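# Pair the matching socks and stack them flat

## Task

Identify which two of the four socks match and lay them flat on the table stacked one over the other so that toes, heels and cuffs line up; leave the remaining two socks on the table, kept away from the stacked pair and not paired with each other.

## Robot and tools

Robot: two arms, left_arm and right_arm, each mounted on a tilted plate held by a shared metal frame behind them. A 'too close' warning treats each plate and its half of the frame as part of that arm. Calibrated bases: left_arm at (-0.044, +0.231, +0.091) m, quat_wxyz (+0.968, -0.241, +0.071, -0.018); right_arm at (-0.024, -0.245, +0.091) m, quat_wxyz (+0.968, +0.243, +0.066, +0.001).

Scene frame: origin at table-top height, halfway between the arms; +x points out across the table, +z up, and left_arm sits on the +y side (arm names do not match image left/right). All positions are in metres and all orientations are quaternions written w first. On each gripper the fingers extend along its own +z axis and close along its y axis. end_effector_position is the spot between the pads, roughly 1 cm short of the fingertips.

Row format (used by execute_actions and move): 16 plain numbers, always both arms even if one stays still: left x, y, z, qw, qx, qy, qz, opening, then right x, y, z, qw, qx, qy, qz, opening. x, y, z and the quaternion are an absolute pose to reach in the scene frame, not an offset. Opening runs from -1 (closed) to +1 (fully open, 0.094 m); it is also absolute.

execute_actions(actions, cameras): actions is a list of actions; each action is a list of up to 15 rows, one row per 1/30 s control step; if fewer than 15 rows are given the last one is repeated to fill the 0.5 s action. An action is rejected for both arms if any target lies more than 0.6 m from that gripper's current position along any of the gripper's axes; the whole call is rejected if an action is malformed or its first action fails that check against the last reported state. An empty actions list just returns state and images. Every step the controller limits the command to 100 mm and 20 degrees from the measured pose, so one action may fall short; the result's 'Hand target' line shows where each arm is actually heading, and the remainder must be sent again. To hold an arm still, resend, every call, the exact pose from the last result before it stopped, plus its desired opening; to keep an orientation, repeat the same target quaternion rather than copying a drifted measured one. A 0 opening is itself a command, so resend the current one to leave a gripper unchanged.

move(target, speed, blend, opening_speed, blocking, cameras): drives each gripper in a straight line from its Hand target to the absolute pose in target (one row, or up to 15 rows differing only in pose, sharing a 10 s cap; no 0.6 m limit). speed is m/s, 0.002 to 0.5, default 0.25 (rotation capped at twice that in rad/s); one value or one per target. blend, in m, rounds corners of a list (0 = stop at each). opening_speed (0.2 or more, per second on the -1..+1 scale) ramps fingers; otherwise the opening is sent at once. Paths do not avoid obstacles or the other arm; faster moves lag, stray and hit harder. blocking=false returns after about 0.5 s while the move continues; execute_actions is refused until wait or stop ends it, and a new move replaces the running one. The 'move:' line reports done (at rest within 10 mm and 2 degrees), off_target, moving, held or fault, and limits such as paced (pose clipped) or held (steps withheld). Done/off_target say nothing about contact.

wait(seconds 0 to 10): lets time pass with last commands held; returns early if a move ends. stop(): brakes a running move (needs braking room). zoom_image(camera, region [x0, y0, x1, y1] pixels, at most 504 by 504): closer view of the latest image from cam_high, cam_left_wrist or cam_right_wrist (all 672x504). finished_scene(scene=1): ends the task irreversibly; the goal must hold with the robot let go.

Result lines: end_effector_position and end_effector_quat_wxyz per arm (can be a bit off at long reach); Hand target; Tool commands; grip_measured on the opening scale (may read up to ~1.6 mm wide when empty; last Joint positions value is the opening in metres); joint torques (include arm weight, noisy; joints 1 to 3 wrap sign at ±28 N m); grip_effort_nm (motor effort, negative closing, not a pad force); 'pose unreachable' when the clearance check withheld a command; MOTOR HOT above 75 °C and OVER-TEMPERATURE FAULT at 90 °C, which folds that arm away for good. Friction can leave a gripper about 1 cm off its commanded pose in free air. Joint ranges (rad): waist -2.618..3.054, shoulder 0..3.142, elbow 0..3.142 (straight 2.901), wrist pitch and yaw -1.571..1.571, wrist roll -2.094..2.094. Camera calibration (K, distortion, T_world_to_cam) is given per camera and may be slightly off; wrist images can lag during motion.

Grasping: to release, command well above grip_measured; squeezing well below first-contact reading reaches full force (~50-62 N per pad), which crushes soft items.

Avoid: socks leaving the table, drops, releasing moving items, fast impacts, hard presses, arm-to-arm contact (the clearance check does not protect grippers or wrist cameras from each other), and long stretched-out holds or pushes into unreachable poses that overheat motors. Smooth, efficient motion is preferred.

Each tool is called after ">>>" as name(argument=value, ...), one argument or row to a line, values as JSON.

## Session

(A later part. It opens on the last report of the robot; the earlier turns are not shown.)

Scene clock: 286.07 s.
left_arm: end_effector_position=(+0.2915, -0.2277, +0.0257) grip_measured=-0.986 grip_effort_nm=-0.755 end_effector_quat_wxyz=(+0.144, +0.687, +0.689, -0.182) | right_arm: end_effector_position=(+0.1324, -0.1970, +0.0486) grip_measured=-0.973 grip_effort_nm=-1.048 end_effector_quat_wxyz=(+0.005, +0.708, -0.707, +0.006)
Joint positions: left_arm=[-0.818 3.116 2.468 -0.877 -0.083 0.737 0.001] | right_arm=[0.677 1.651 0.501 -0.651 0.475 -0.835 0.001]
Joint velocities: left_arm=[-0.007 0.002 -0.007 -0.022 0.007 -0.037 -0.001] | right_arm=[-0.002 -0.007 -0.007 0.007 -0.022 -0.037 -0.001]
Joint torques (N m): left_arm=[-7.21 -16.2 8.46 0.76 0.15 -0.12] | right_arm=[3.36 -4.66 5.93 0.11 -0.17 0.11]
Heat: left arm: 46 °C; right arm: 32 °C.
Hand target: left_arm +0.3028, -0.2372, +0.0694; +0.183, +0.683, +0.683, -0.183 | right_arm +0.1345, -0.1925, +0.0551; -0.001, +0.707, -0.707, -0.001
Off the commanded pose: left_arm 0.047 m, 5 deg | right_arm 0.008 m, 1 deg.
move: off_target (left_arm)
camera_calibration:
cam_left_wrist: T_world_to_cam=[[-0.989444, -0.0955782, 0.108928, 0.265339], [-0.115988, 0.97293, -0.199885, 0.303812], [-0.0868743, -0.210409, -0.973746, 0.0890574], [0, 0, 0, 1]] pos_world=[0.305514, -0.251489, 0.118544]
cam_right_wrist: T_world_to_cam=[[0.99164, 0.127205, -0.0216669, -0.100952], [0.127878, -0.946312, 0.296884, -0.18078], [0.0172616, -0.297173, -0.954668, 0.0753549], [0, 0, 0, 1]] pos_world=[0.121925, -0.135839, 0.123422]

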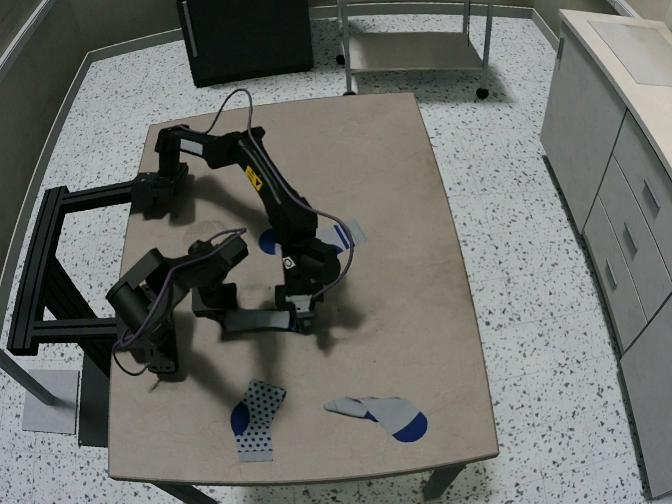

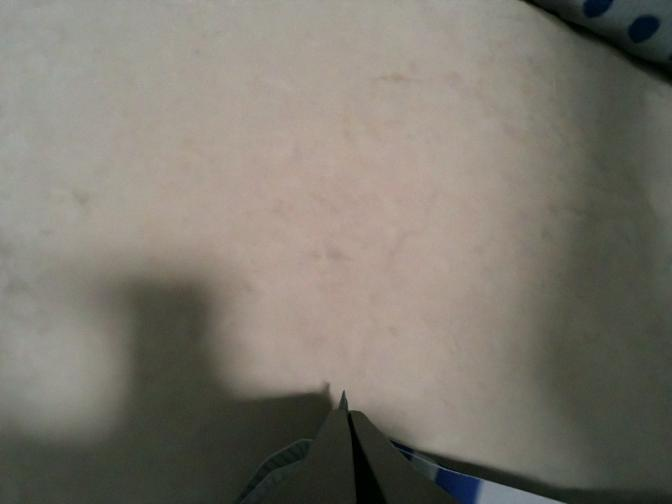

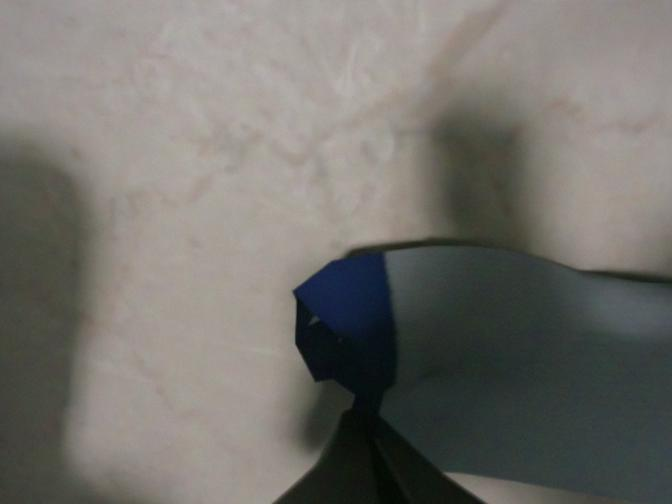

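>>> move(
  target=[
    [0.305,-0.17,0.11,0.13,0.695,0.695,-0.13,-1,0.13,-0.155,0.11,0,-0.707,0.707,0,-1],
    [0.305,-0.14,0.14,0.13,0.695,0.695,-0.13,-1,0.12,-0.13,0.14,0,-0.707,0.707,0,-1],
  ],
  speed=0.1,
)

Scene clock: 290.63 s.
left_arm: end_effector_position=(+0.3020, -0.1417, +0.1180) grip_measured=-0.986 grip_effort_nm=-0.759 end_effector_quat_wxyz=(+0.108, +0.696, +0.697, -0.134) | right_arm: end_effector_position=(+0.1225, -0.1309, +0.1365) grip_measured=-0.973 grip_effort_nm=-1.053 end_effector_quat_wxyz=(-0.012, +0.705, -0.709, +0.004)
Joint positions: left_arm=[-0.818 2.756 2.226 -1.073 -0.179 0.728 0.001] | right_arm=[1.056 1.733 0.843 -1.036 0.365 -0.446 0.001]
Joint velocities: left_arm=[0.022 -0.002 0.002 0.022 -0.007 -0.022 0] | right_arm=[0.002 -0.022 0.007 0.007 0.007 0.037 -0.001]
Joint torques (N m): left_arm=[-5.83 -14.15 5.44 0.68 0 -0.02] | right_arm=[3.32 -3.19 7.36 0.11 -0.24 0.08]
Heat: left arm: 47 °C; right arm: 33 °C.
Hand target: left_arm +0.3065, -0.1414, +0.1402; +0.130, +0.695, +0.695, -0.130 | right_arm +0.1181, -0.1283, +0.1408; -0.004, +0.708, -0.707, -0.004
Off the commanded pose: left_arm 0.022 m, 3 deg | right_arm 0.004 m, 2 deg.
move: off_target (left_arm)
camera_calibration:
cam_left_wrist: T_world_to_cam=[[-0.99115, -0.107461, 0.0779367, 0.276377], [-0.11379, 0.990123, -0.0818992, 0.22768], [-0.068366, -0.0900428, -0.993589, 0.21177], [0, 0, 0, 1]] pos_world=[0.314317, -0.176663, 0.207519]
cam_right_wrist: T_world_to_cam=[[0.992802, 0.11972, 0.00326248, -0.102153], [0.114268, -0.955048, 0.273544, -0.139439], [0.0358644, -0.271202, -0.961854, 0.181169], [0, 0, 0, 1]] pos_world=[0.110854, -0.071808, 0.212734]

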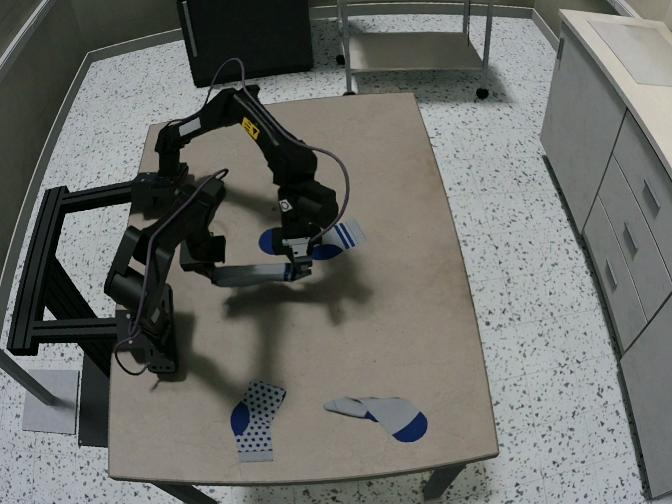

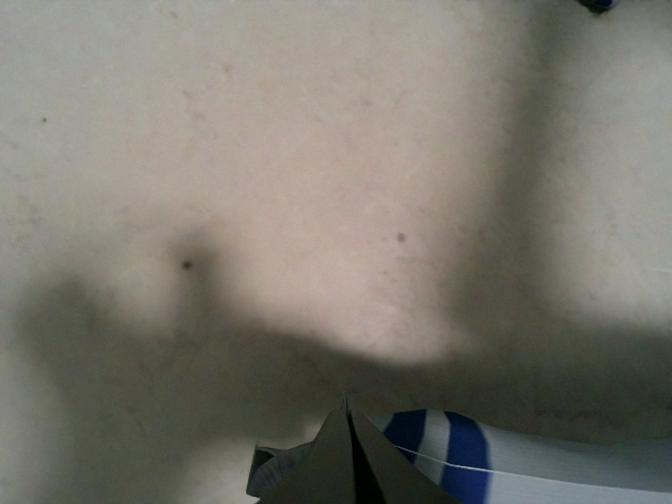

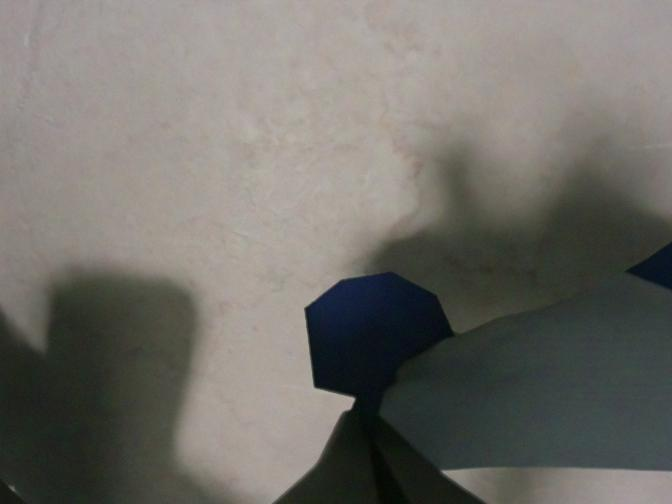

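>>> move(
  target=[
    [0.41,-0.02,0.15,0,0.707,0.707,0,-1,0.228,-0.02,0.135,0,-0.707,0.707,0,-1],
  ],
  speed=0.1,
)

Scene clock: 304.90 s.
left_arm: end_effector_position=(+0.4025, -0.0251, +0.1355) grip_measured=-0.986 grip_effort_nm=-0.755 end_effector_quat_wxyz=(+0.060, +0.709, +0.702, +0.002) | right_arm: end_effector_position=(+0.2290, -0.0211, +0.1365) grip_measured=-0.973 grip_effort_nm=-1.053 end_effector_quat_wxyz=(-0.012, +0.701, -0.713, +0.002)
Joint positions: left_arm=[-0.654 2.92 2.826 -1.55 -0.462 0.901 0.001] | right_arm=[0.934 2.264 1.475 -1.089 0.401 -0.56 0.001]
Joint velocities: left_arm=[0.012 -0.012 0.002 -0.095 -0.11 0.007 0] | right_arm=[-0.002 -0.012 0.002 -0.007 -0.007 0.081 0.002]
Joint torques (N m): left_arm=[-5.59 -11.92 7.72 0.52 -0.16 0.04] | right_arm=[4.29 -7.86 7.53 0.13 -0.03 -0.07]
Heat: left arm: 49 °C; right arm: 34 °C.
Hand target: left_arm +0.4112, -0.0227, +0.1501; +0.081, +0.704, +0.705, +0.010 | right_arm +0.2277, -0.0207, +0.1349; +0.000, +0.707, -0.707, +0.001
Off the commanded pose: left_arm 0.017 m, 7 deg | right_arm 0.002 m, 2 deg.
elbow stopped short (left arm): the move would have taken joint 3 (elbow) straighter than the controller allows.
move: off_target (left_arm)
camera_calibration:
cam_left_wrist: T_world_to_cam=[[-0.990791, -0.112098, -0.0759383, 0.407782], [-0.123164, 0.979147, 0.161559, 0.0956561], [0.0562442, 0.169424, -0.983937, 0.201599], [0, 0, 0, 1]] pos_world=[0.404469, -0.0821055, 0.213873]
cam_right_wrist: T_world_to_cam=[[0.994018, 0.109219, 0.000363985, -0.221107], [0.105046, -0.956943, 0.270602, -0.0442205], [0.0299032, -0.268945, -0.962691, 0.208621], [0, 0, 0, 1]] pos_world=[0.218191, 0.03794, 0.212884]

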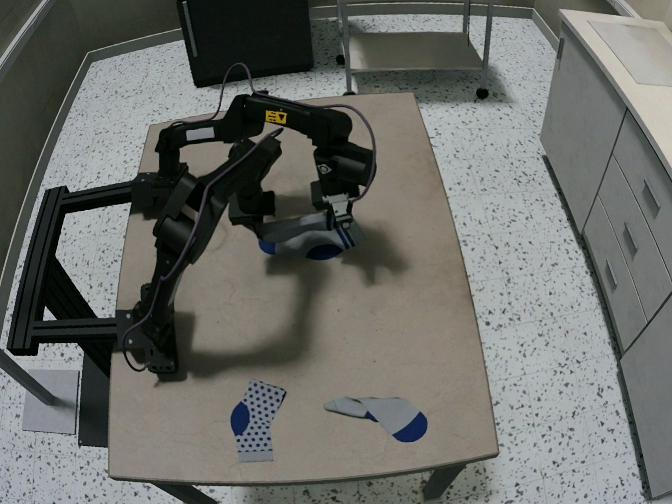

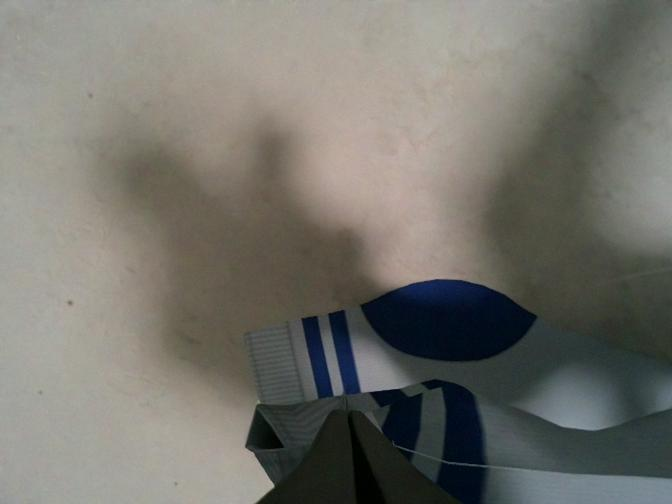

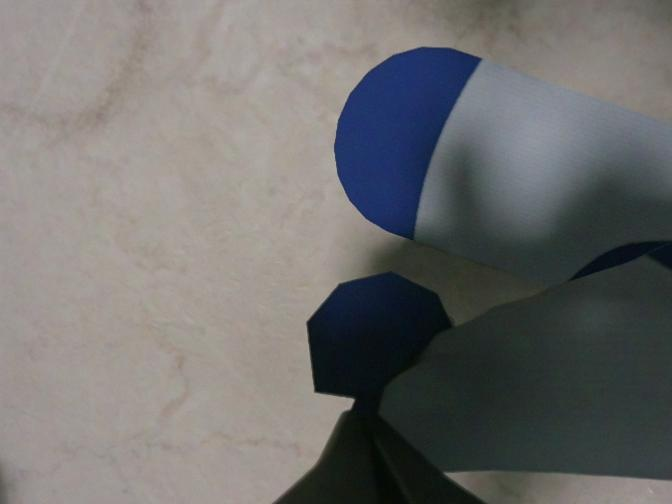

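>>> move(
  target=[
    [0.432,-0.036,0.13,0,0.707,0.707,0,-1,0.267,-0.038,0.11,0,-0.707,0.707,0,-1],
    [0.432,-0.036,0.112,0,0.707,0.707,0,-1,0.267,-0.038,0.098,0,-0.707,0.707,0,-1],
  ],
  speed=0.08,
)

Scene clock: 319.77 s.
left_arm: end_effector_position=(+0.4241, -0.0310, +0.1089) grip_measured=-0.986 grip_effort_nm=-0.755 end_effector_quat_wxyz=(+0.080, +0.708, +0.702, +0.011) | right_arm: end_effector_position=(+0.2697, -0.0407, +0.1060) grip_measured=-0.973 grip_effort_nm=-1.048 end_effector_quat_wxyz=(-0.006, +0.702, -0.712, +0.001)
Joint positions: left_arm=[-0.618 2.966 2.826 -1.439 -0.475 0.962 0.001] | right_arm=[0.795 2.301 1.488 -1.019 0.437 -0.704 0.001]
Joint velocities: left_arm=[-0.022 -0.017 -0.002 -0.051 0.022 0.007 0] | right_arm=[0.017 -0.017 -0.007 0.037 -0.022 -0.051 -0.002]
Joint torques (N m): left_arm=[-5.63 -10.19 7.86 0.7 -0.09 0.06] | right_arm=[4.72 -8.36 5.29 0.54 0 -0.11]
Heat: left arm: 48 °C; right arm: 34 °C.
Hand target: left_arm +0.4309, -0.0358, +0.1115; +0.096, +0.704, +0.704, +0.017 | right_arm +0.2676, -0.0387, +0.0979; +0.001, +0.707, -0.707, +0.001
Off the commanded pose: left_arm 0.010 m, 9 deg | right_arm 0.009 m, 1 deg.
elbow stopped short (left arm): the move would have taken joint 3 (elbow) straighter than the controller allows.
move: off_target (left_arm)
camera_calibration:
cam_left_wrist: T_world_to_cam=[[-0.986634, -0.115992, -0.114452, 0.428783], [-0.131705, 0.981219, 0.140936, 0.114287], [0.0959553, 0.154126, -0.983381, 0.157857], [0, 0, 0, 1]] pos_world=[0.422957, -0.0867351, 0.188201]
cam_right_wrist: T_world_to_cam=[[0.993502, 0.113339, -0.0103548, -0.258005], [0.111755, -0.95429, 0.277202, -0.0614416], [0.0215365, -0.276558, -0.960756, 0.174563], [0, 0, 0, 1]] pos_world=[0.259436, 0.0188858, 0.182072]

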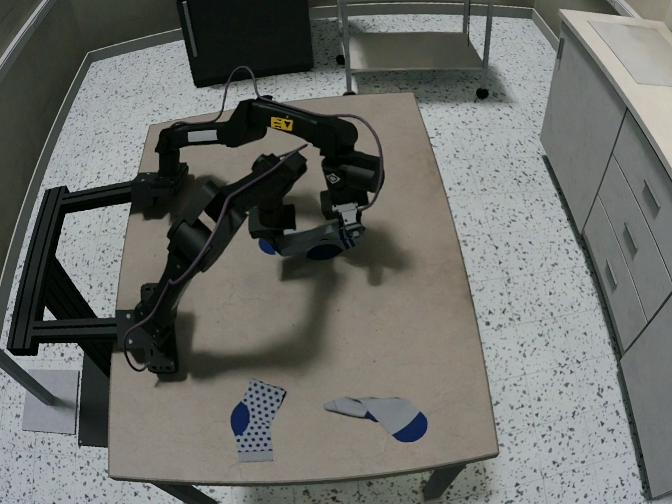

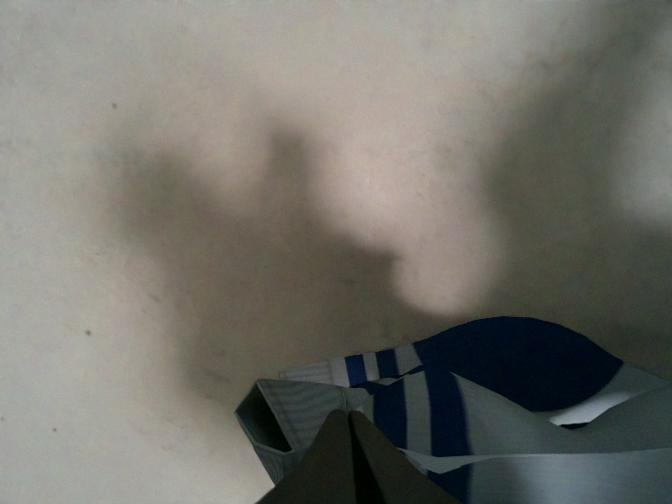

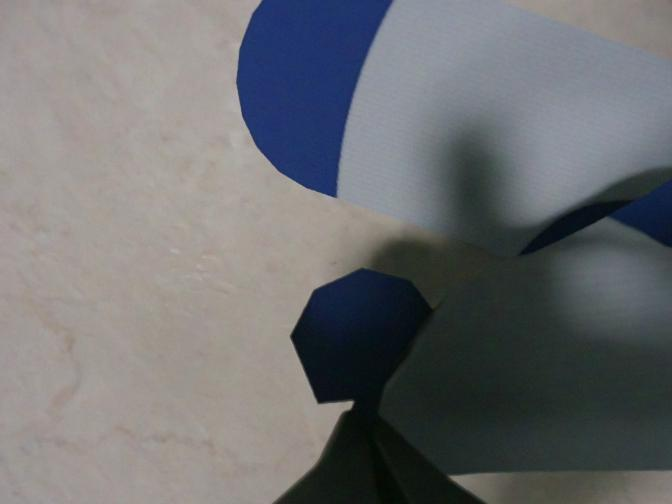

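>>> move(
  target=[
    [0.432,0.015,0.10,0,0.707,0.707,0,-1,0.267,0.012,0.085,0,-0.707,0.707,0,-1],
    [0.432,0.048,0.062,0,0.707,0.707,0,-1,0.267,0.045,0.048,0,-0.707,0.707,0,-1],
    [0.432,0.064,0.028,0,0.707,0.707,0,-1,0.267,0.062,0.016,0,-0.707,0.707,0,-1],
  ],
  speed=0.08,
  blend=[0.01,0.01,0],
)

Scene clock: 325.87 s.
left_arm: end_effector_position=(+0.4168, +0.0630, +0.0157) grip_measured=-0.986 grip_effort_nm=-0.759 end_effector_quat_wxyz=(-0.027, +0.715, +0.699, -0.013) | right_arm: end_effector_position=(+0.2705, +0.0499, +0.0245) grip_measured=-0.973 grip_effort_nm=-1.048 end_effector_quat_wxyz=(+0.005, +0.705, -0.709, +0.004)
Joint positions: left_arm=[-0.407 2.815 2.35 -1.252 -0.496 1.098 0.001] | right_arm=[0.84 2.727 1.788 -0.937 0.428 -0.654 0.001]
Joint velocities: left_arm=[-0.002 -0.046 0.012 0.007 -0.007 -0.022 0] | right_arm=[0.012 -0.007 -0.007 -0.051 0.022 0.007 0]
Joint torques (N m): left_arm=[-5.49 -13.78 4.11 0.56 -0.08 0.01] | right_arm=[6.48 -9.99 6.82 0.65 -0.11 0.02]
Heat: left arm: 47 °C; right arm: 34 °C.
Hand target: left_arm +0.4310, +0.0643, +0.0293; +0.001, +0.706, +0.708, -0.002 | right_arm +0.2665, +0.0622, +0.0160; +0.000, +0.707, -0.707, +0.000
Off the commanded pose: left_arm 0.020 m, 4 deg | right_arm 0.015 m, 1 deg.
elbow stopped short (left arm): the move would have taken joint 3 (elbow) straighter than the controller allows.
move: off_target (left_arm, right_arm)
camera_calibration:
cam_left_wrist: T_world_to_cam=[[-0.993756, -0.0967383, 0.0555986, 0.420955], [-0.0777232, 0.957688, 0.277114, 0.0110278], [-0.0800537, 0.271063, -0.959227, 0.118], [0, 0, 0, 1]] pos_world=[0.42863, -0.00182432, 0.0867287]
cam_right_wrist: T_world_to_cam=[[0.992434, 0.120578, -0.023148, -0.269684], [0.122042, -0.948138, 0.293497, 0.0440631], [0.0134417, -0.294102, -0.95568, 0.124174], [0, 0, 0, 1]] pos_world=[0.260597, 0.110816, 0.0994953]

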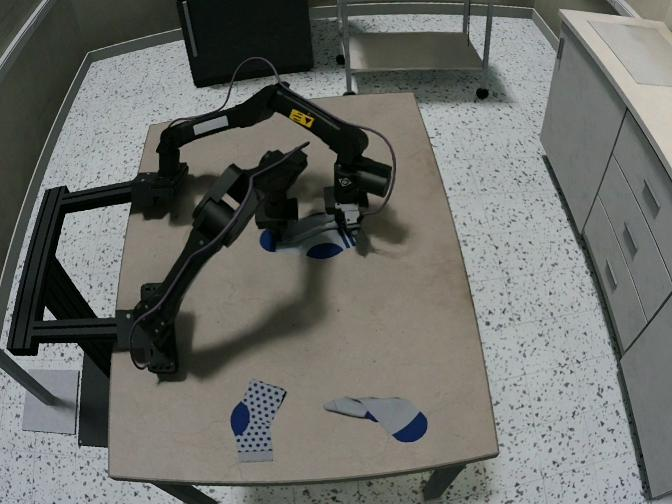

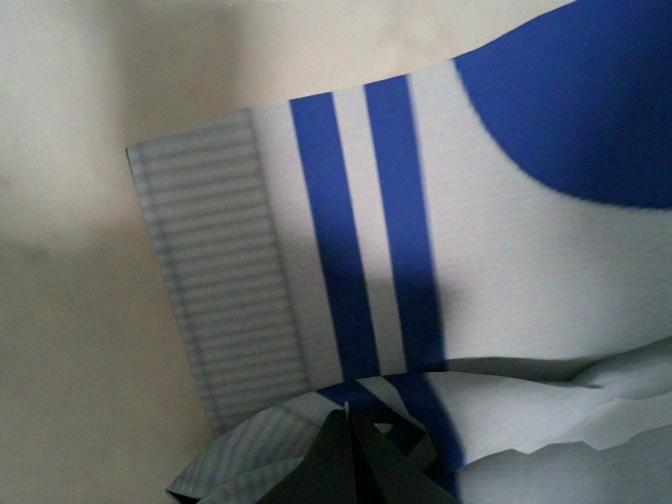

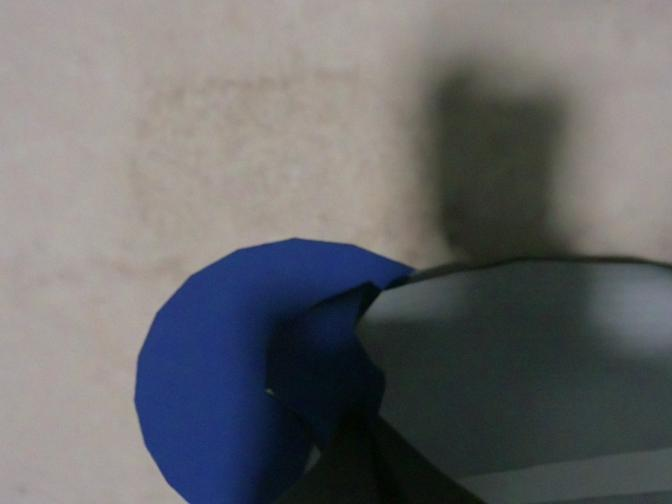

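>>> zoom_image(
  camera="cam_high",
  region=[230, 180, 400, 290],
)

>>> zoom_image(
  camera="cam_left_wrist",
  region=[168, 252, 672, 504],
)

>>> zoom_image(
  camera="cam_right_wrist",
  region=[168, 202, 672, 504],
)

Scaled by 2.965.

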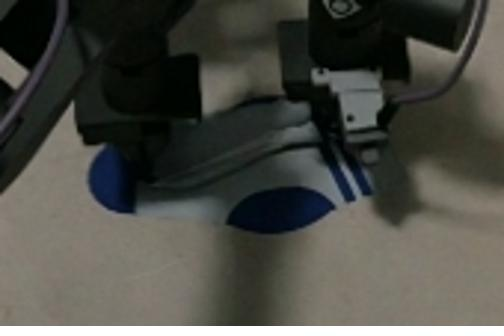

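Scaled by 1.000.

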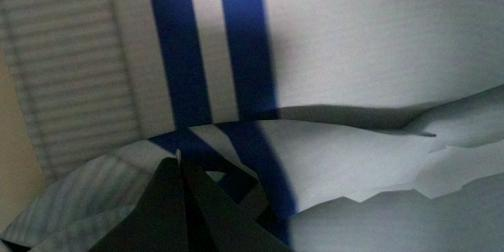

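Scaled by 1.000.

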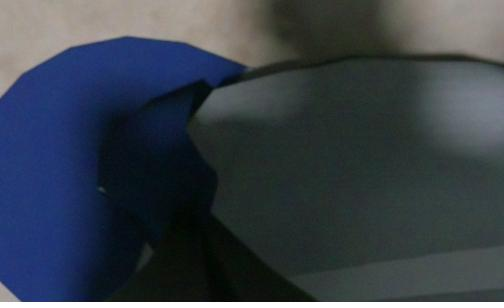

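>>> move(
  target=[
    [0.43,0.02,0.13,0.123,0.696,0.696,-0.123,-1,0.265,0.02,0.13,-0.123,-0.696,0.696,-0.123,-1],
    [0.427,-0.10,0.13,0.123,0.696,0.696,-0.123,-1,0.265,-0.10,0.12,-0.123,-0.696,0.696,-0.123,-1],
    [0.427,-0.10,0.06,0.123,0.696,0.696,-0.123,-1,0.267,-0.10,0.045,-0.123,-0.696,0.696,-0.123,-1],
  ],
  speed=0.1,
)

Scene clock: 349.10 s.
left_arm: end_effector_position=(+0.4203, -0.0921, +0.0550) grip_measured=-0.986 grip_effort_nm=-0.759 end_effector_quat_wxyz=(+0.135, +0.694, +0.698, -0.115) | right_arm: end_effector_position=(+0.2722, -0.1001, +0.0530) grip_measured=-0.973 grip_effort_nm=-1.043 end_effector_quat_wxyz=(+0.114, +0.692, -0.702, +0.123)
Joint positions: left_arm=[-0.571 3.083 2.826 -1.238 -0.206 0.999 0.001] | right_arm=[0.722 2.463 1.491 -1.133 0.682 -0.616 0.001]
Joint velocities: left_arm=[0.007 -0.012 0.002 0.037 -0.051 -0.051 0] | right_arm=[-0.002 -0.007 -0.012 -0.007 -0.007 0.007 0.001]
Joint torques (N m): left_arm=[-6.08 -10.52 8.18 0.86 0.23 0.1] | right_arm=[5.11 -9.2 3.58 0 0.17 -0.06]
Heat: left arm: 48 °C; right arm: 35 °C.
Hand target: left_arm +0.4255, -0.0993, +0.0586; +0.153, +0.692, +0.696, -0.116 | right_arm +0.2674, -0.1004, +0.0446; +0.122, +0.698, -0.695, +0.125
Off the commanded pose: left_arm 0.012 m, 2 deg | right_arm 0.010 m, 1 deg.
elbow stopped short (left arm): the move would have taken joint 3 (elbow) straighter than the controller allows.
move: off_target (left_arm)
camera_calibration:
cam_left_wrist: T_world_to_cam=[[-0.992496, -0.121079, 0.0170725, 0.40655], [-0.122193, 0.987279, -0.101734, 0.191193], [-0.00453745, -0.103057, -0.994665, 0.133779], [0, 0, 0, 1]] pos_world=[0.427469, -0.125749, 0.145575]
cam_right_wrist: T_world_to_cam=[[0.993962, 0.0998434, -0.0455096, -0.253945], [0.107613, -0.806011, 0.582035, -0.103812], [0.0214311, -0.583418, -0.811889, 0.0685285], [0, 0, 0, 1]] pos_world=[0.262114, -0.0183383, 0.104503]

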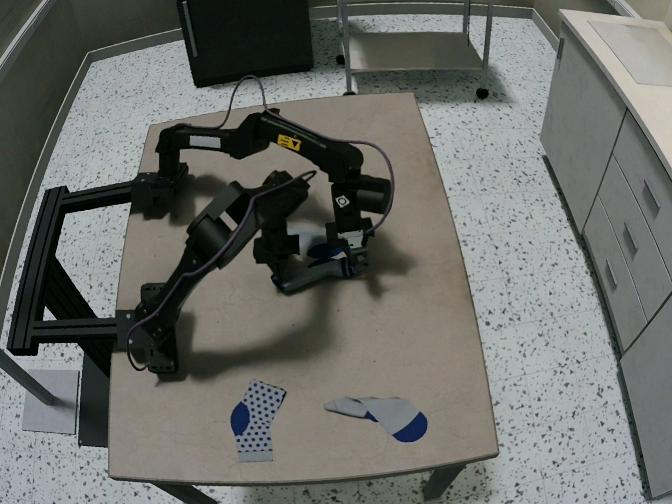

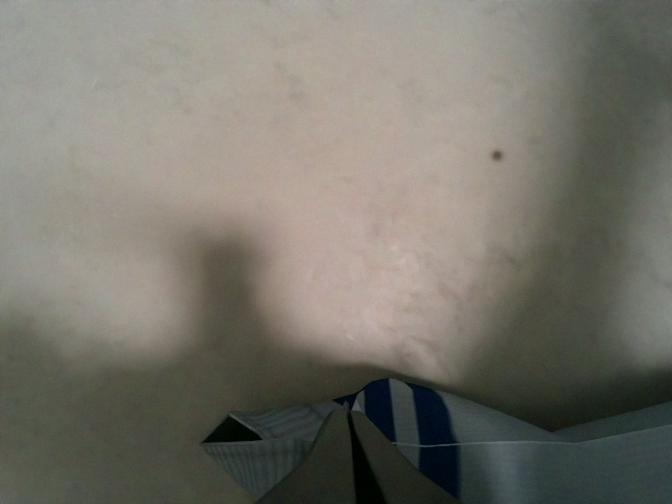

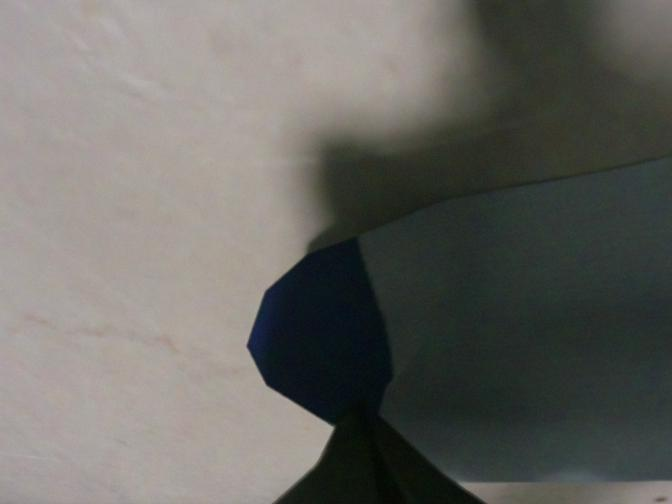

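>>> move(
  target=[
    [0.427,-0.05,0.08,0.183,0.683,0.683,-0.183,-1,0.265,-0.05,0.065,-0.183,-0.683,0.683,-0.183,-1],
    [0.427,-0.005,0.065,0.183,0.683,0.683,-0.183,-1,0.265,-0.005,0.05,-0.183,-0.683,0.683,-0.183,-1],
    [0.427,0.035,0.05,0.183,0.683,0.683,-0.183,-1,0.265,0.035,0.038,-0.183,-0.683,0.683,-0.183,-1],
  ],
  speed=0.12,
  blend=0.01,
)

Scene clock: 355.20 s.
left_arm: end_effector_position=(+0.4159, +0.0345, +0.0291) grip_measured=-0.986 grip_effort_nm=-0.764 end_effector_quat_wxyz=(+0.154, +0.685, +0.686, -0.190) | right_arm: end_effector_position=(+0.2701, +0.0297, +0.0416) grip_measured=-0.973 grip_effort_nm=-1.048 end_effector_quat_wxyz=(+0.119, +0.689, -0.695, +0.166)
Joint positions: left_arm=[-0.305 2.563 1.938 -0.852 -0.026 1.255 0.001] | right_arm=[0.919 3.045 2.321 -1.553 0.647 -0.381 0.001]
Joint velocities: left_arm=[-0.002 -0.012 -0.002 -0.11 0.037 0.007 -0.001] | right_arm=[0.007 0.007 0.002 0.022 0.037 -0.007 0]
Joint torques (N m): left_arm=[-5.75 -13.86 4.49 0.63 0.42 0.05] | right_arm=[6.83 -12.04 6.99 -0.46 0.04 -0.07]
Heat: left arm: 47 °C; right arm: 35 °C.
Hand target: left_arm +0.4266, +0.0343, +0.0515; +0.185, +0.683, +0.682, -0.186 | right_arm +0.2630, +0.0349, +0.0378; +0.125, +0.698, -0.685, +0.166
Off the commanded pose: left_arm 0.024 m, 3 deg | right_arm 0.008 m, 8 deg.
joint sent to its limit (right arm) — joint 4 (wrist pitch), lower limit. The joint targets are off in orientation, not in position.
move: off_target (left_arm, right_arm)
camera_calibration:
cam_left_wrist: T_world_to_cam=[[-0.989975, -0.0925633, 0.106688, 0.413349], [-0.114775, 0.967419, -0.225671, 0.0642752], [-0.0823235, -0.235653, -0.968344, 0.157228], [0, 0, 0, 1]] pos_world=[0.429526, 0.0131312, 0.122656]
cam_right_wrist: T_world_to_cam=[[0.993663, 0.112331, -0.00390986, -0.267324], [0.0886429, -0.761781, 0.641741, 0.00894191], [0.0691092, -0.638021, -0.766912, 0.121949], [0, 0, 0, 1]] pos_world=[0.256409, 0.114646, 0.0867402]

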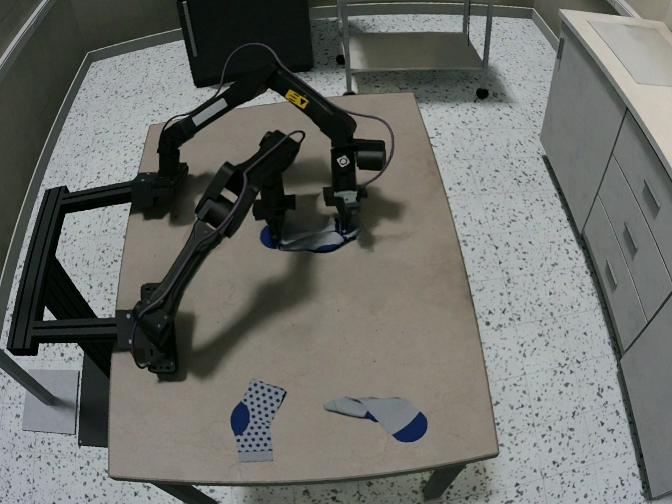

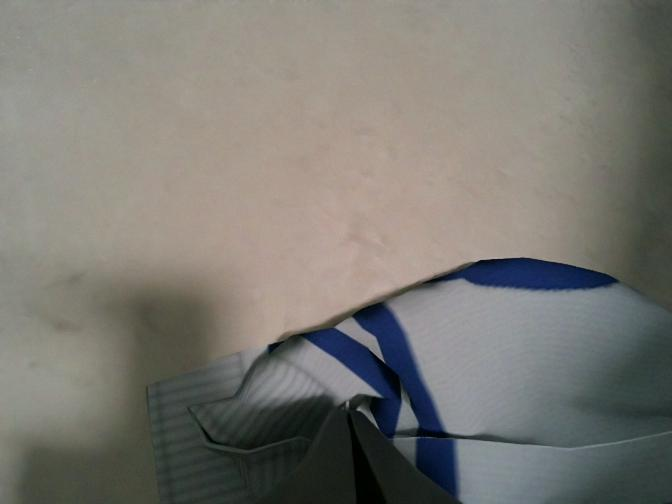

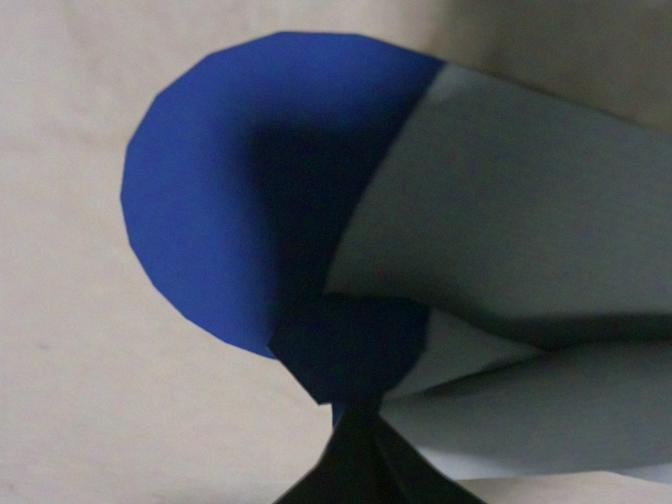

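>>> move(
  target=[
    [0.430,0.064,0.032,0.123,0.696,0.696,-0.123,-1,0.265,0.066,0.016,-0.123,-0.696,0.696,-0.123,-1],
  ],
  speed=0.08,
)

Scene clock: 359.47 s.
left_arm: end_effector_position=(+0.4219, +0.0607, +0.0216) grip_measured=-0.986 grip_effort_nm=-0.764 end_effector_quat_wxyz=(+0.113, +0.698, +0.696, -0.127) | right_arm: end_effector_position=(+0.2698, +0.0590, +0.0281) grip_measured=-0.973 grip_effort_nm=-1.048 end_effector_quat_wxyz=(+0.098, +0.696, -0.701, +0.121)
Joint positions: left_arm=[-0.305 2.563 1.955 -0.888 -0.178 1.259 0.001] | right_arm=[0.919 3.11 2.427 -1.503 0.579 -0.439 0.001]
Joint velocities: left_arm=[-0.027 0.017 0.007 0.022 0.007 0.051 0] | right_arm=[-0.007 -0.012 -0.007 0.066 0.037 -0.022 0]
Joint torques (N m): left_arm=[-5.23 -10.99 7.6 0.32 0.18 0.08] | right_arm=[5.81 -12.22 6.28 0.1 -0.03 -0.08]
Heat: left arm: 47 °C; right arm: 35 °C.
Hand target: left_arm +0.4303, +0.0637, +0.0317; +0.123, +0.696, +0.696, -0.123 | right_arm +0.2647, +0.0648, +0.0165; +0.100, +0.700, -0.698, +0.116
Off the commanded pose: left_arm 0.014 m, 1 deg | right_arm 0.015 m, 3 deg.
joint sent to its limit (right arm) — joint 2 (shoulder), upper limit. The joint targets are off in orientation, not in position.
move: off_target (left_arm, right_arm)
camera_calibration:
cam_left_wrist: T_world_to_cam=[[-0.992475, -0.106175, 0.0609964, 0.425394], [-0.110984, 0.990452, -0.0817737, 0.0318146], [-0.0517317, -0.0879279, -0.994783, 0.135326], [0, 0, 0, 1]] pos_world=[0.432725, 0.0255541, 0.111274]
cam_right_wrist: T_world_to_cam=[[0.993356, 0.112238, -0.0254321, -0.26965], [0.107013, -0.819571, 0.562895, 0.0406051], [0.0423346, -0.561877, -0.826137, 0.134728], [0, 0, 0, 1]] pos_world=[0.25781, 0.139244, 0.0815893]

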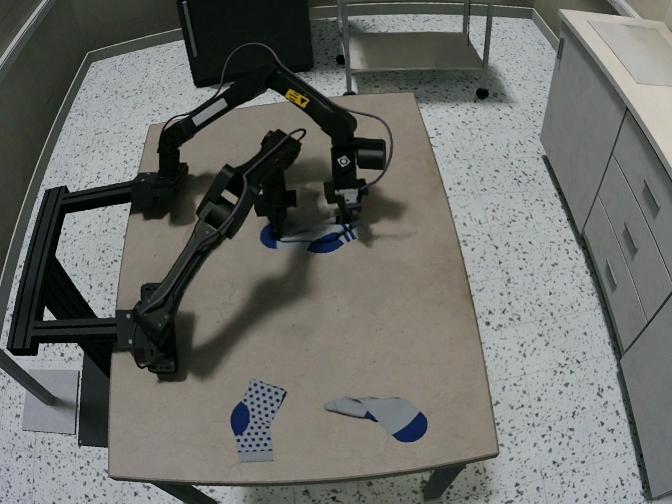

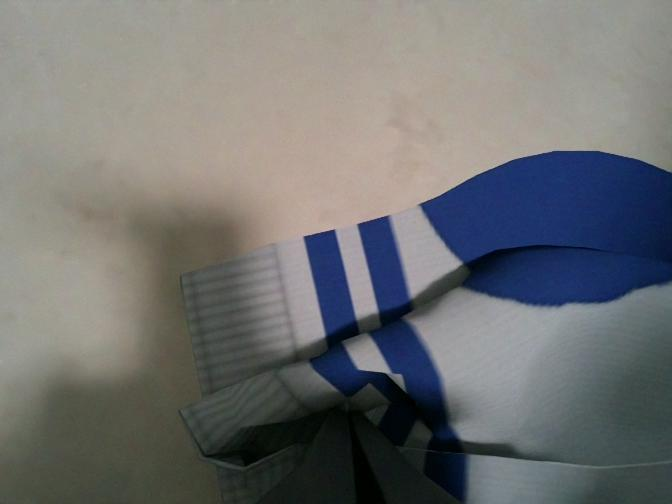

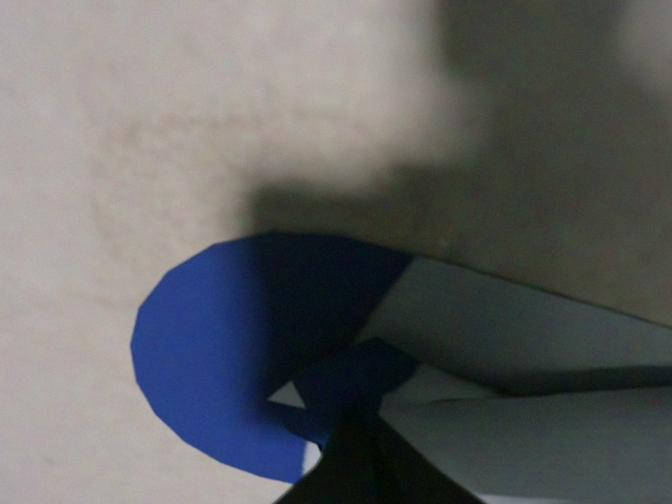

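>>> move(
  target=[
    [0.430,0.064,0.028,0.123,0.696,0.696,-0.123,-1,0.265,0.066,0.006,-0.123,-0.696,0.696,-0.123,-1],
  ],
  speed=0.06,
  cameras=[],
)

>>> move(
  target=[
    [0.430,0.064,0.028,0.123,0.696,0.696,-0.123,-0.2,0.265,0.066,0.006,-0.123,-0.696,0.696,-0.123,-0.2],
  ],
  opening_speed=1,
  cameras=[],
)

>>> move(
  target=[
    [0.430,0.064,0.10,0.123,0.696,0.696,-0.123,-0.2,0.265,0.066,0.08,-0.123,-0.696,0.696,-0.123,-0.2],
    [0.35,0.28,0.20,0.123,0.696,0.696,-0.123,-0.2,0.20,-0.02,0.24,0.15,0,0.988,0,-0.2],
  ],
  speed=0.2,
)

Scene clock: 365.77 s.
left_arm: end_effector_position=(+0.4224, +0.0629, +0.0204) grip_measured=-0.986 grip_effort_nm=-0.759 end_effector_quat_wxyz=(+0.112, +0.698, +0.696, -0.127) | right_arm: end_effector_position=(+0.2725, +0.0646, +0.0265) grip_measured=-0.973 grip_effort_nm=-1.048 end_effector_quat_wxyz=(+0.086, +0.696, -0.703, +0.117)
Joint positions: left_arm=[-0.3 2.563 1.955 -0.889 -0.179 1.263 0.001] | right_arm=[0.919 3.11 2.427 -1.474 0.578 -0.451 0.001]
Joint velocities: left_arm=[0.012 -0.007 -0.012 0.022 0.037 0.051 0.001] | right_arm=[0.002 0.012 0.012 -0.051 -0.051 -0.066 0]
Joint torques (N m): left_arm=[-5.08 -10.58 6.93 0.35 0.17 0.14] | right_arm=[5.22 -12.26 3.9 0.28 0.03 -0.08]
Heat: left arm: 46 °C; right arm: 35 °C.
Hand target: left_arm +0.4300, +0.0639, +0.0279; +0.123, +0.696, +0.696, -0.123 | right_arm +0.2645, +0.0648, +0.0070; +0.098, +0.700, -0.698, +0.115
Off the commanded pose: left_arm 0.011 m, 1 deg | right_arm 0.022 m, 4 deg.
joint sent to its limit (right arm) — joint 2 (shoulder), upper limit. The joint targets are off in orientation, not in position.
move: off_target (left_arm, right_arm)
No camera images: "cameras" was empty.

Scene clock: 366.80 s.
left_arm: end_effector_position=(+0.4224, +0.0630, +0.0204) grip_measured=-0.202 grip_effort_nm=0.095 end_effector_quat_wxyz=(+0.112, +0.698, +0.696, -0.126) | right_arm: end_effector_position=(+0.2741, +0.0661, +0.0251) grip_measured=-0.202 grip_effort_nm=0.090 end_effector_quat_wxyz=(+0.082, +0.694, -0.706, +0.115)
Joint positions: left_arm=[-0.3 2.563 1.955 -0.889 -0.18 1.264 0.037] | right_arm=[0.916 3.11 2.426 -1.461 0.578 -0.452 0.037]
Joint velocities: left_arm=[-0.002 -0.007 0.002 0.037 -0.037 -0.022 -0.001] | right_arm=[-0.002 0.022 0.002 0.066 -0.007 0.081 0]
Joint torques (N m): left_arm=[-5.45 -10.71 6.8 0.41 0.22 0.04] | right_arm=[5.42 -12.29 3.93 0.16 0.04 -0.08]
Heat: left arm: 46 °C; right arm: 35 °C.
Hand target: left_arm +0.4300, +0.0639, +0.0279; +0.123, +0.696, +0.696, -0.123 | right_arm +0.2646, +0.0649, +0.0067; +0.098, +0.701, -0.697, +0.115
Off the commanded pose: left_arm 0.011 m, 1 deg | right_arm 0.021 m, 5 deg.
joint sent to its limit (right arm) — joint 2 (shoulder), upper limit. The joint targets are off in orientation, not in position.
move: off_target (left_arm, right_arm)
No camera images: "cameras" was empty.

Scene clock: 372.23 s.
left_arm: end_effector_position=(+0.3548, +0.2734, +0.1838) grip_measured=-0.202 grip_effort_nm=0.095 end_effector_quat_wxyz=(+0.105, +0.699, +0.695, -0.129) | right_arm: end_effector_position=(+0.2022, -0.0140, +0.2375) grip_measured=-0.202 grip_effort_nm=0.095 end_effector_quat_wxyz=(+0.138, +0.004, +0.990, +0.006)
Joint positions: left_arm=[-0.096 1.901 1.8 -1.374 -0.166 1.469 0.037] | right_arm=[1.186 2.158 1.6 -1.317 0.557 1.214 0.037]
Joint velocities: left_arm=[0.007 -0.007 0.002 0.022 -0.081 -0.066 0] | right_arm=[-0.012 0.007 -0.012 0.007 0.007 -0.037 -0.001]
Joint torques (N m): left_arm=[-3.59 -10.17 7.05 0.08 0.35 0.07] | right_arm=[4.52 -10.47 4.63 0.51 0.32 0.08]
Heat: left arm: 46 °C; right arm: 36 °C.
Hand target: left_arm +0.3553, +0.2789, +0.2006; +0.125, +0.696, +0.696, -0.124 | right_arm +0.1992, -0.0197, +0.2416; +0.147, +0.002, +0.989, +0.004
Off the commanded pose: left_arm 0.018 m, 2 deg | right_arm 0.007 m, 2 deg.
move: off_target (left_arm)
camera_calibration:
cam_left_wrist: T_world_to_cam=[[-0.992273, -0.100432, 0.07286, 0.367576], [-0.105628, 0.991841, -0.071368, -0.177204], [-0.065098, -0.0785125, -0.994785, 0.314061], [0, 0, 0, 1]] pos_world=[0.366463, 0.237332, 0.272995]
cam_right_wrist: T_world_to_cam=[[0.120167, -0.992753, 0.00147911, -0.034348], [-0.992711, -0.120148, 0.00940678, 0.233796], [-0.00916089, -0.00259872, -0.999955, 0.329049], [0, 0, 0, 1]] pos_world=[0.239234, -0.00515377, 0.326886]

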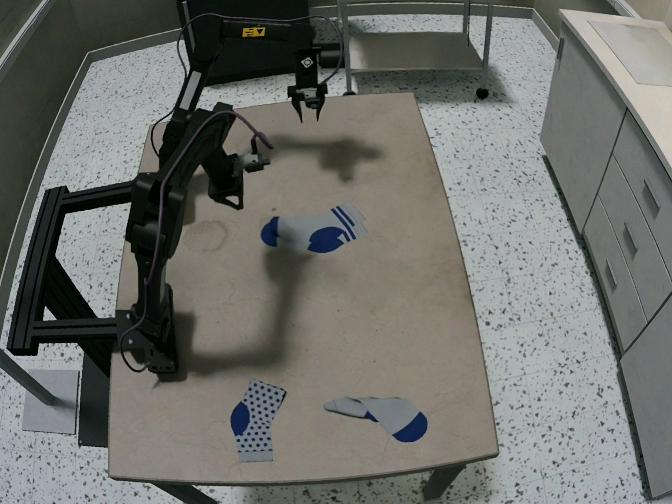

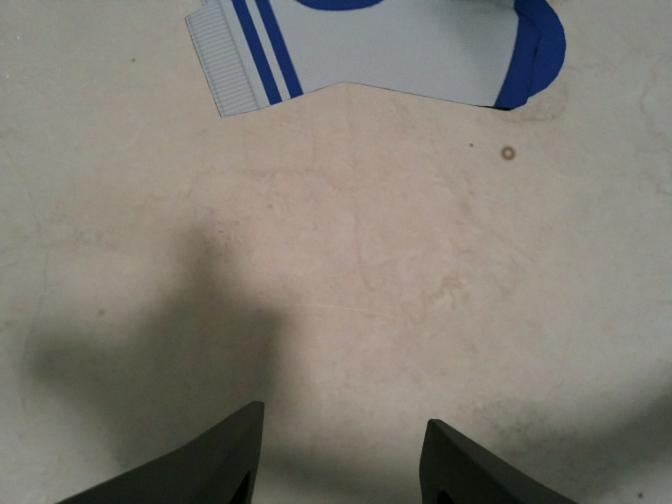

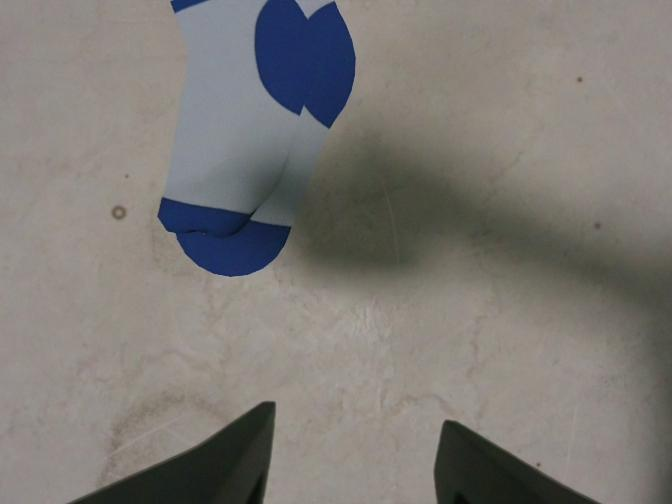

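>>> move(
  target=[
    [0.42,0.15,0.14,0,0.707,0.707,0,-0.2,0.245,0.05,0.16,0,-0.707,0.707,0,-0.2],
    [0.42,0.12,0.09,0,0.707,0.707,0,-0.2,0.245,0.09,0.08,0,-0.707,0.707,0,-0.2],
  ],
  speed=0.15,
)

Scene clock: 395.43 s.
left_arm: end_effector_position=(+0.4181, +0.1364, +0.0868) grip_measured=-0.202 grip_effort_nm=0.095 end_effector_quat_wxyz=(-0.010, +0.700, +0.714, -0.002) | right_arm: end_effector_position=(+0.2419, +0.0821, +0.0818) grip_measured=-0.202 grip_effort_nm=0.085 end_effector_quat_wxyz=(+0.011, +0.708, -0.706, +0.007)
Joint positions: left_arm=[-0.361 2.494 2.119 -1.272 -0.509 1.129 0.037] | right_arm=[0.978 2.76 1.997 -1.184 0.386 -0.514 0.037]
Joint velocities: left_arm=[0.007 -0.012 0.002 0.037 -0.037 -0.037 -0.001] | right_arm=[0.012 -0.012 -0.007 0.007 0.022 0.007 -0.001]
Joint torques (N m): left_arm=[-7.2 -8.87 4.97 0.35 -0.01 -0.08] | right_arm=[4.98 -11.84 7.61 0.52 -0.02 -0.09]
Heat: left arm: 45 °C; right arm: 35 °C.
Hand target: left_arm +0.4165, +0.1213, +0.0888; -0.003, +0.707, +0.707, +0.002 | right_arm +0.2459, +0.0899, +0.0788; +0.002, +0.707, -0.707, +0.004
Off the commanded pose: left_arm 0.017 m, 2 deg | right_arm 0.009 m, 1 deg.
move: off_target (left_arm)
camera_calibration:
cam_left_wrist: T_world_to_cam=[[-0.990073, -0.139413, 0.0178824, 0.432908], [-0.129746, 0.955433, 0.265168, -0.0556975], [-0.0540534, 0.260215, -0.964036, 0.157391], [0, 0, 0, 1]] pos_world=[0.429892, 0.0726129, 0.158758]
cam_right_wrist: T_world_to_cam=[[0.991414, 0.12758, -0.0286561, -0.243726], [0.130211, -0.943228, 0.30556, 0.0579536], [0.011954, -0.306668, -0.951742, 0.189885], [0, 0, 0, 1]] pos_world=[0.231818, 0.14399, 0.156029]

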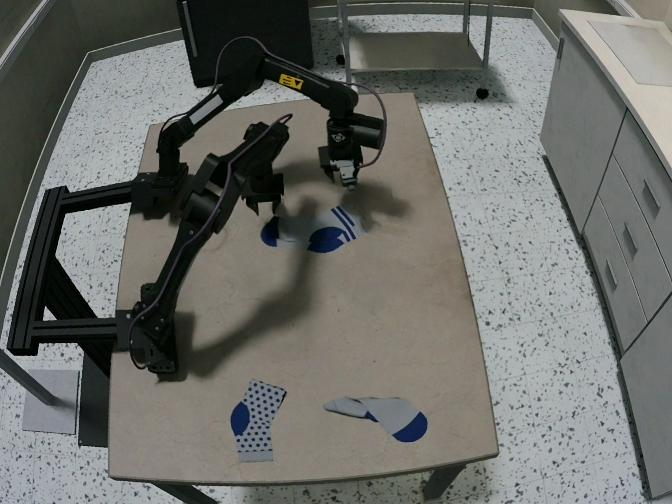

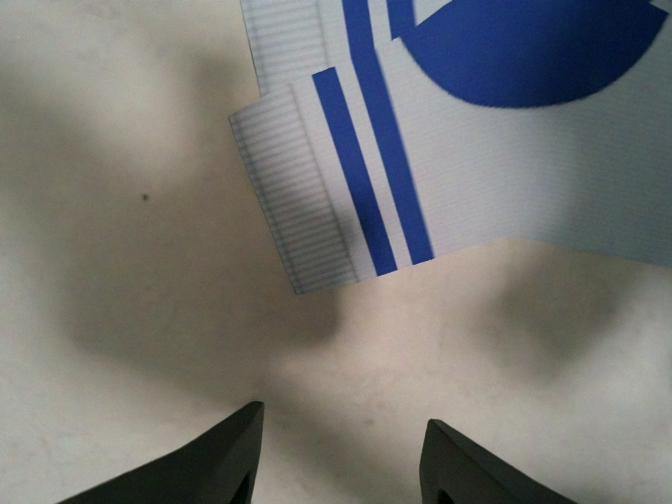

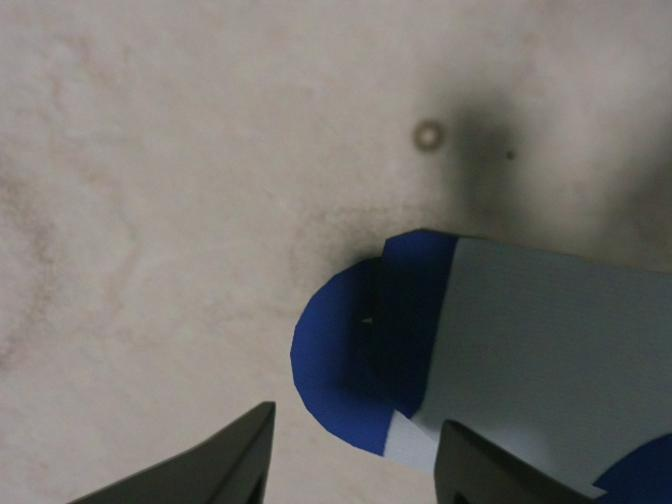

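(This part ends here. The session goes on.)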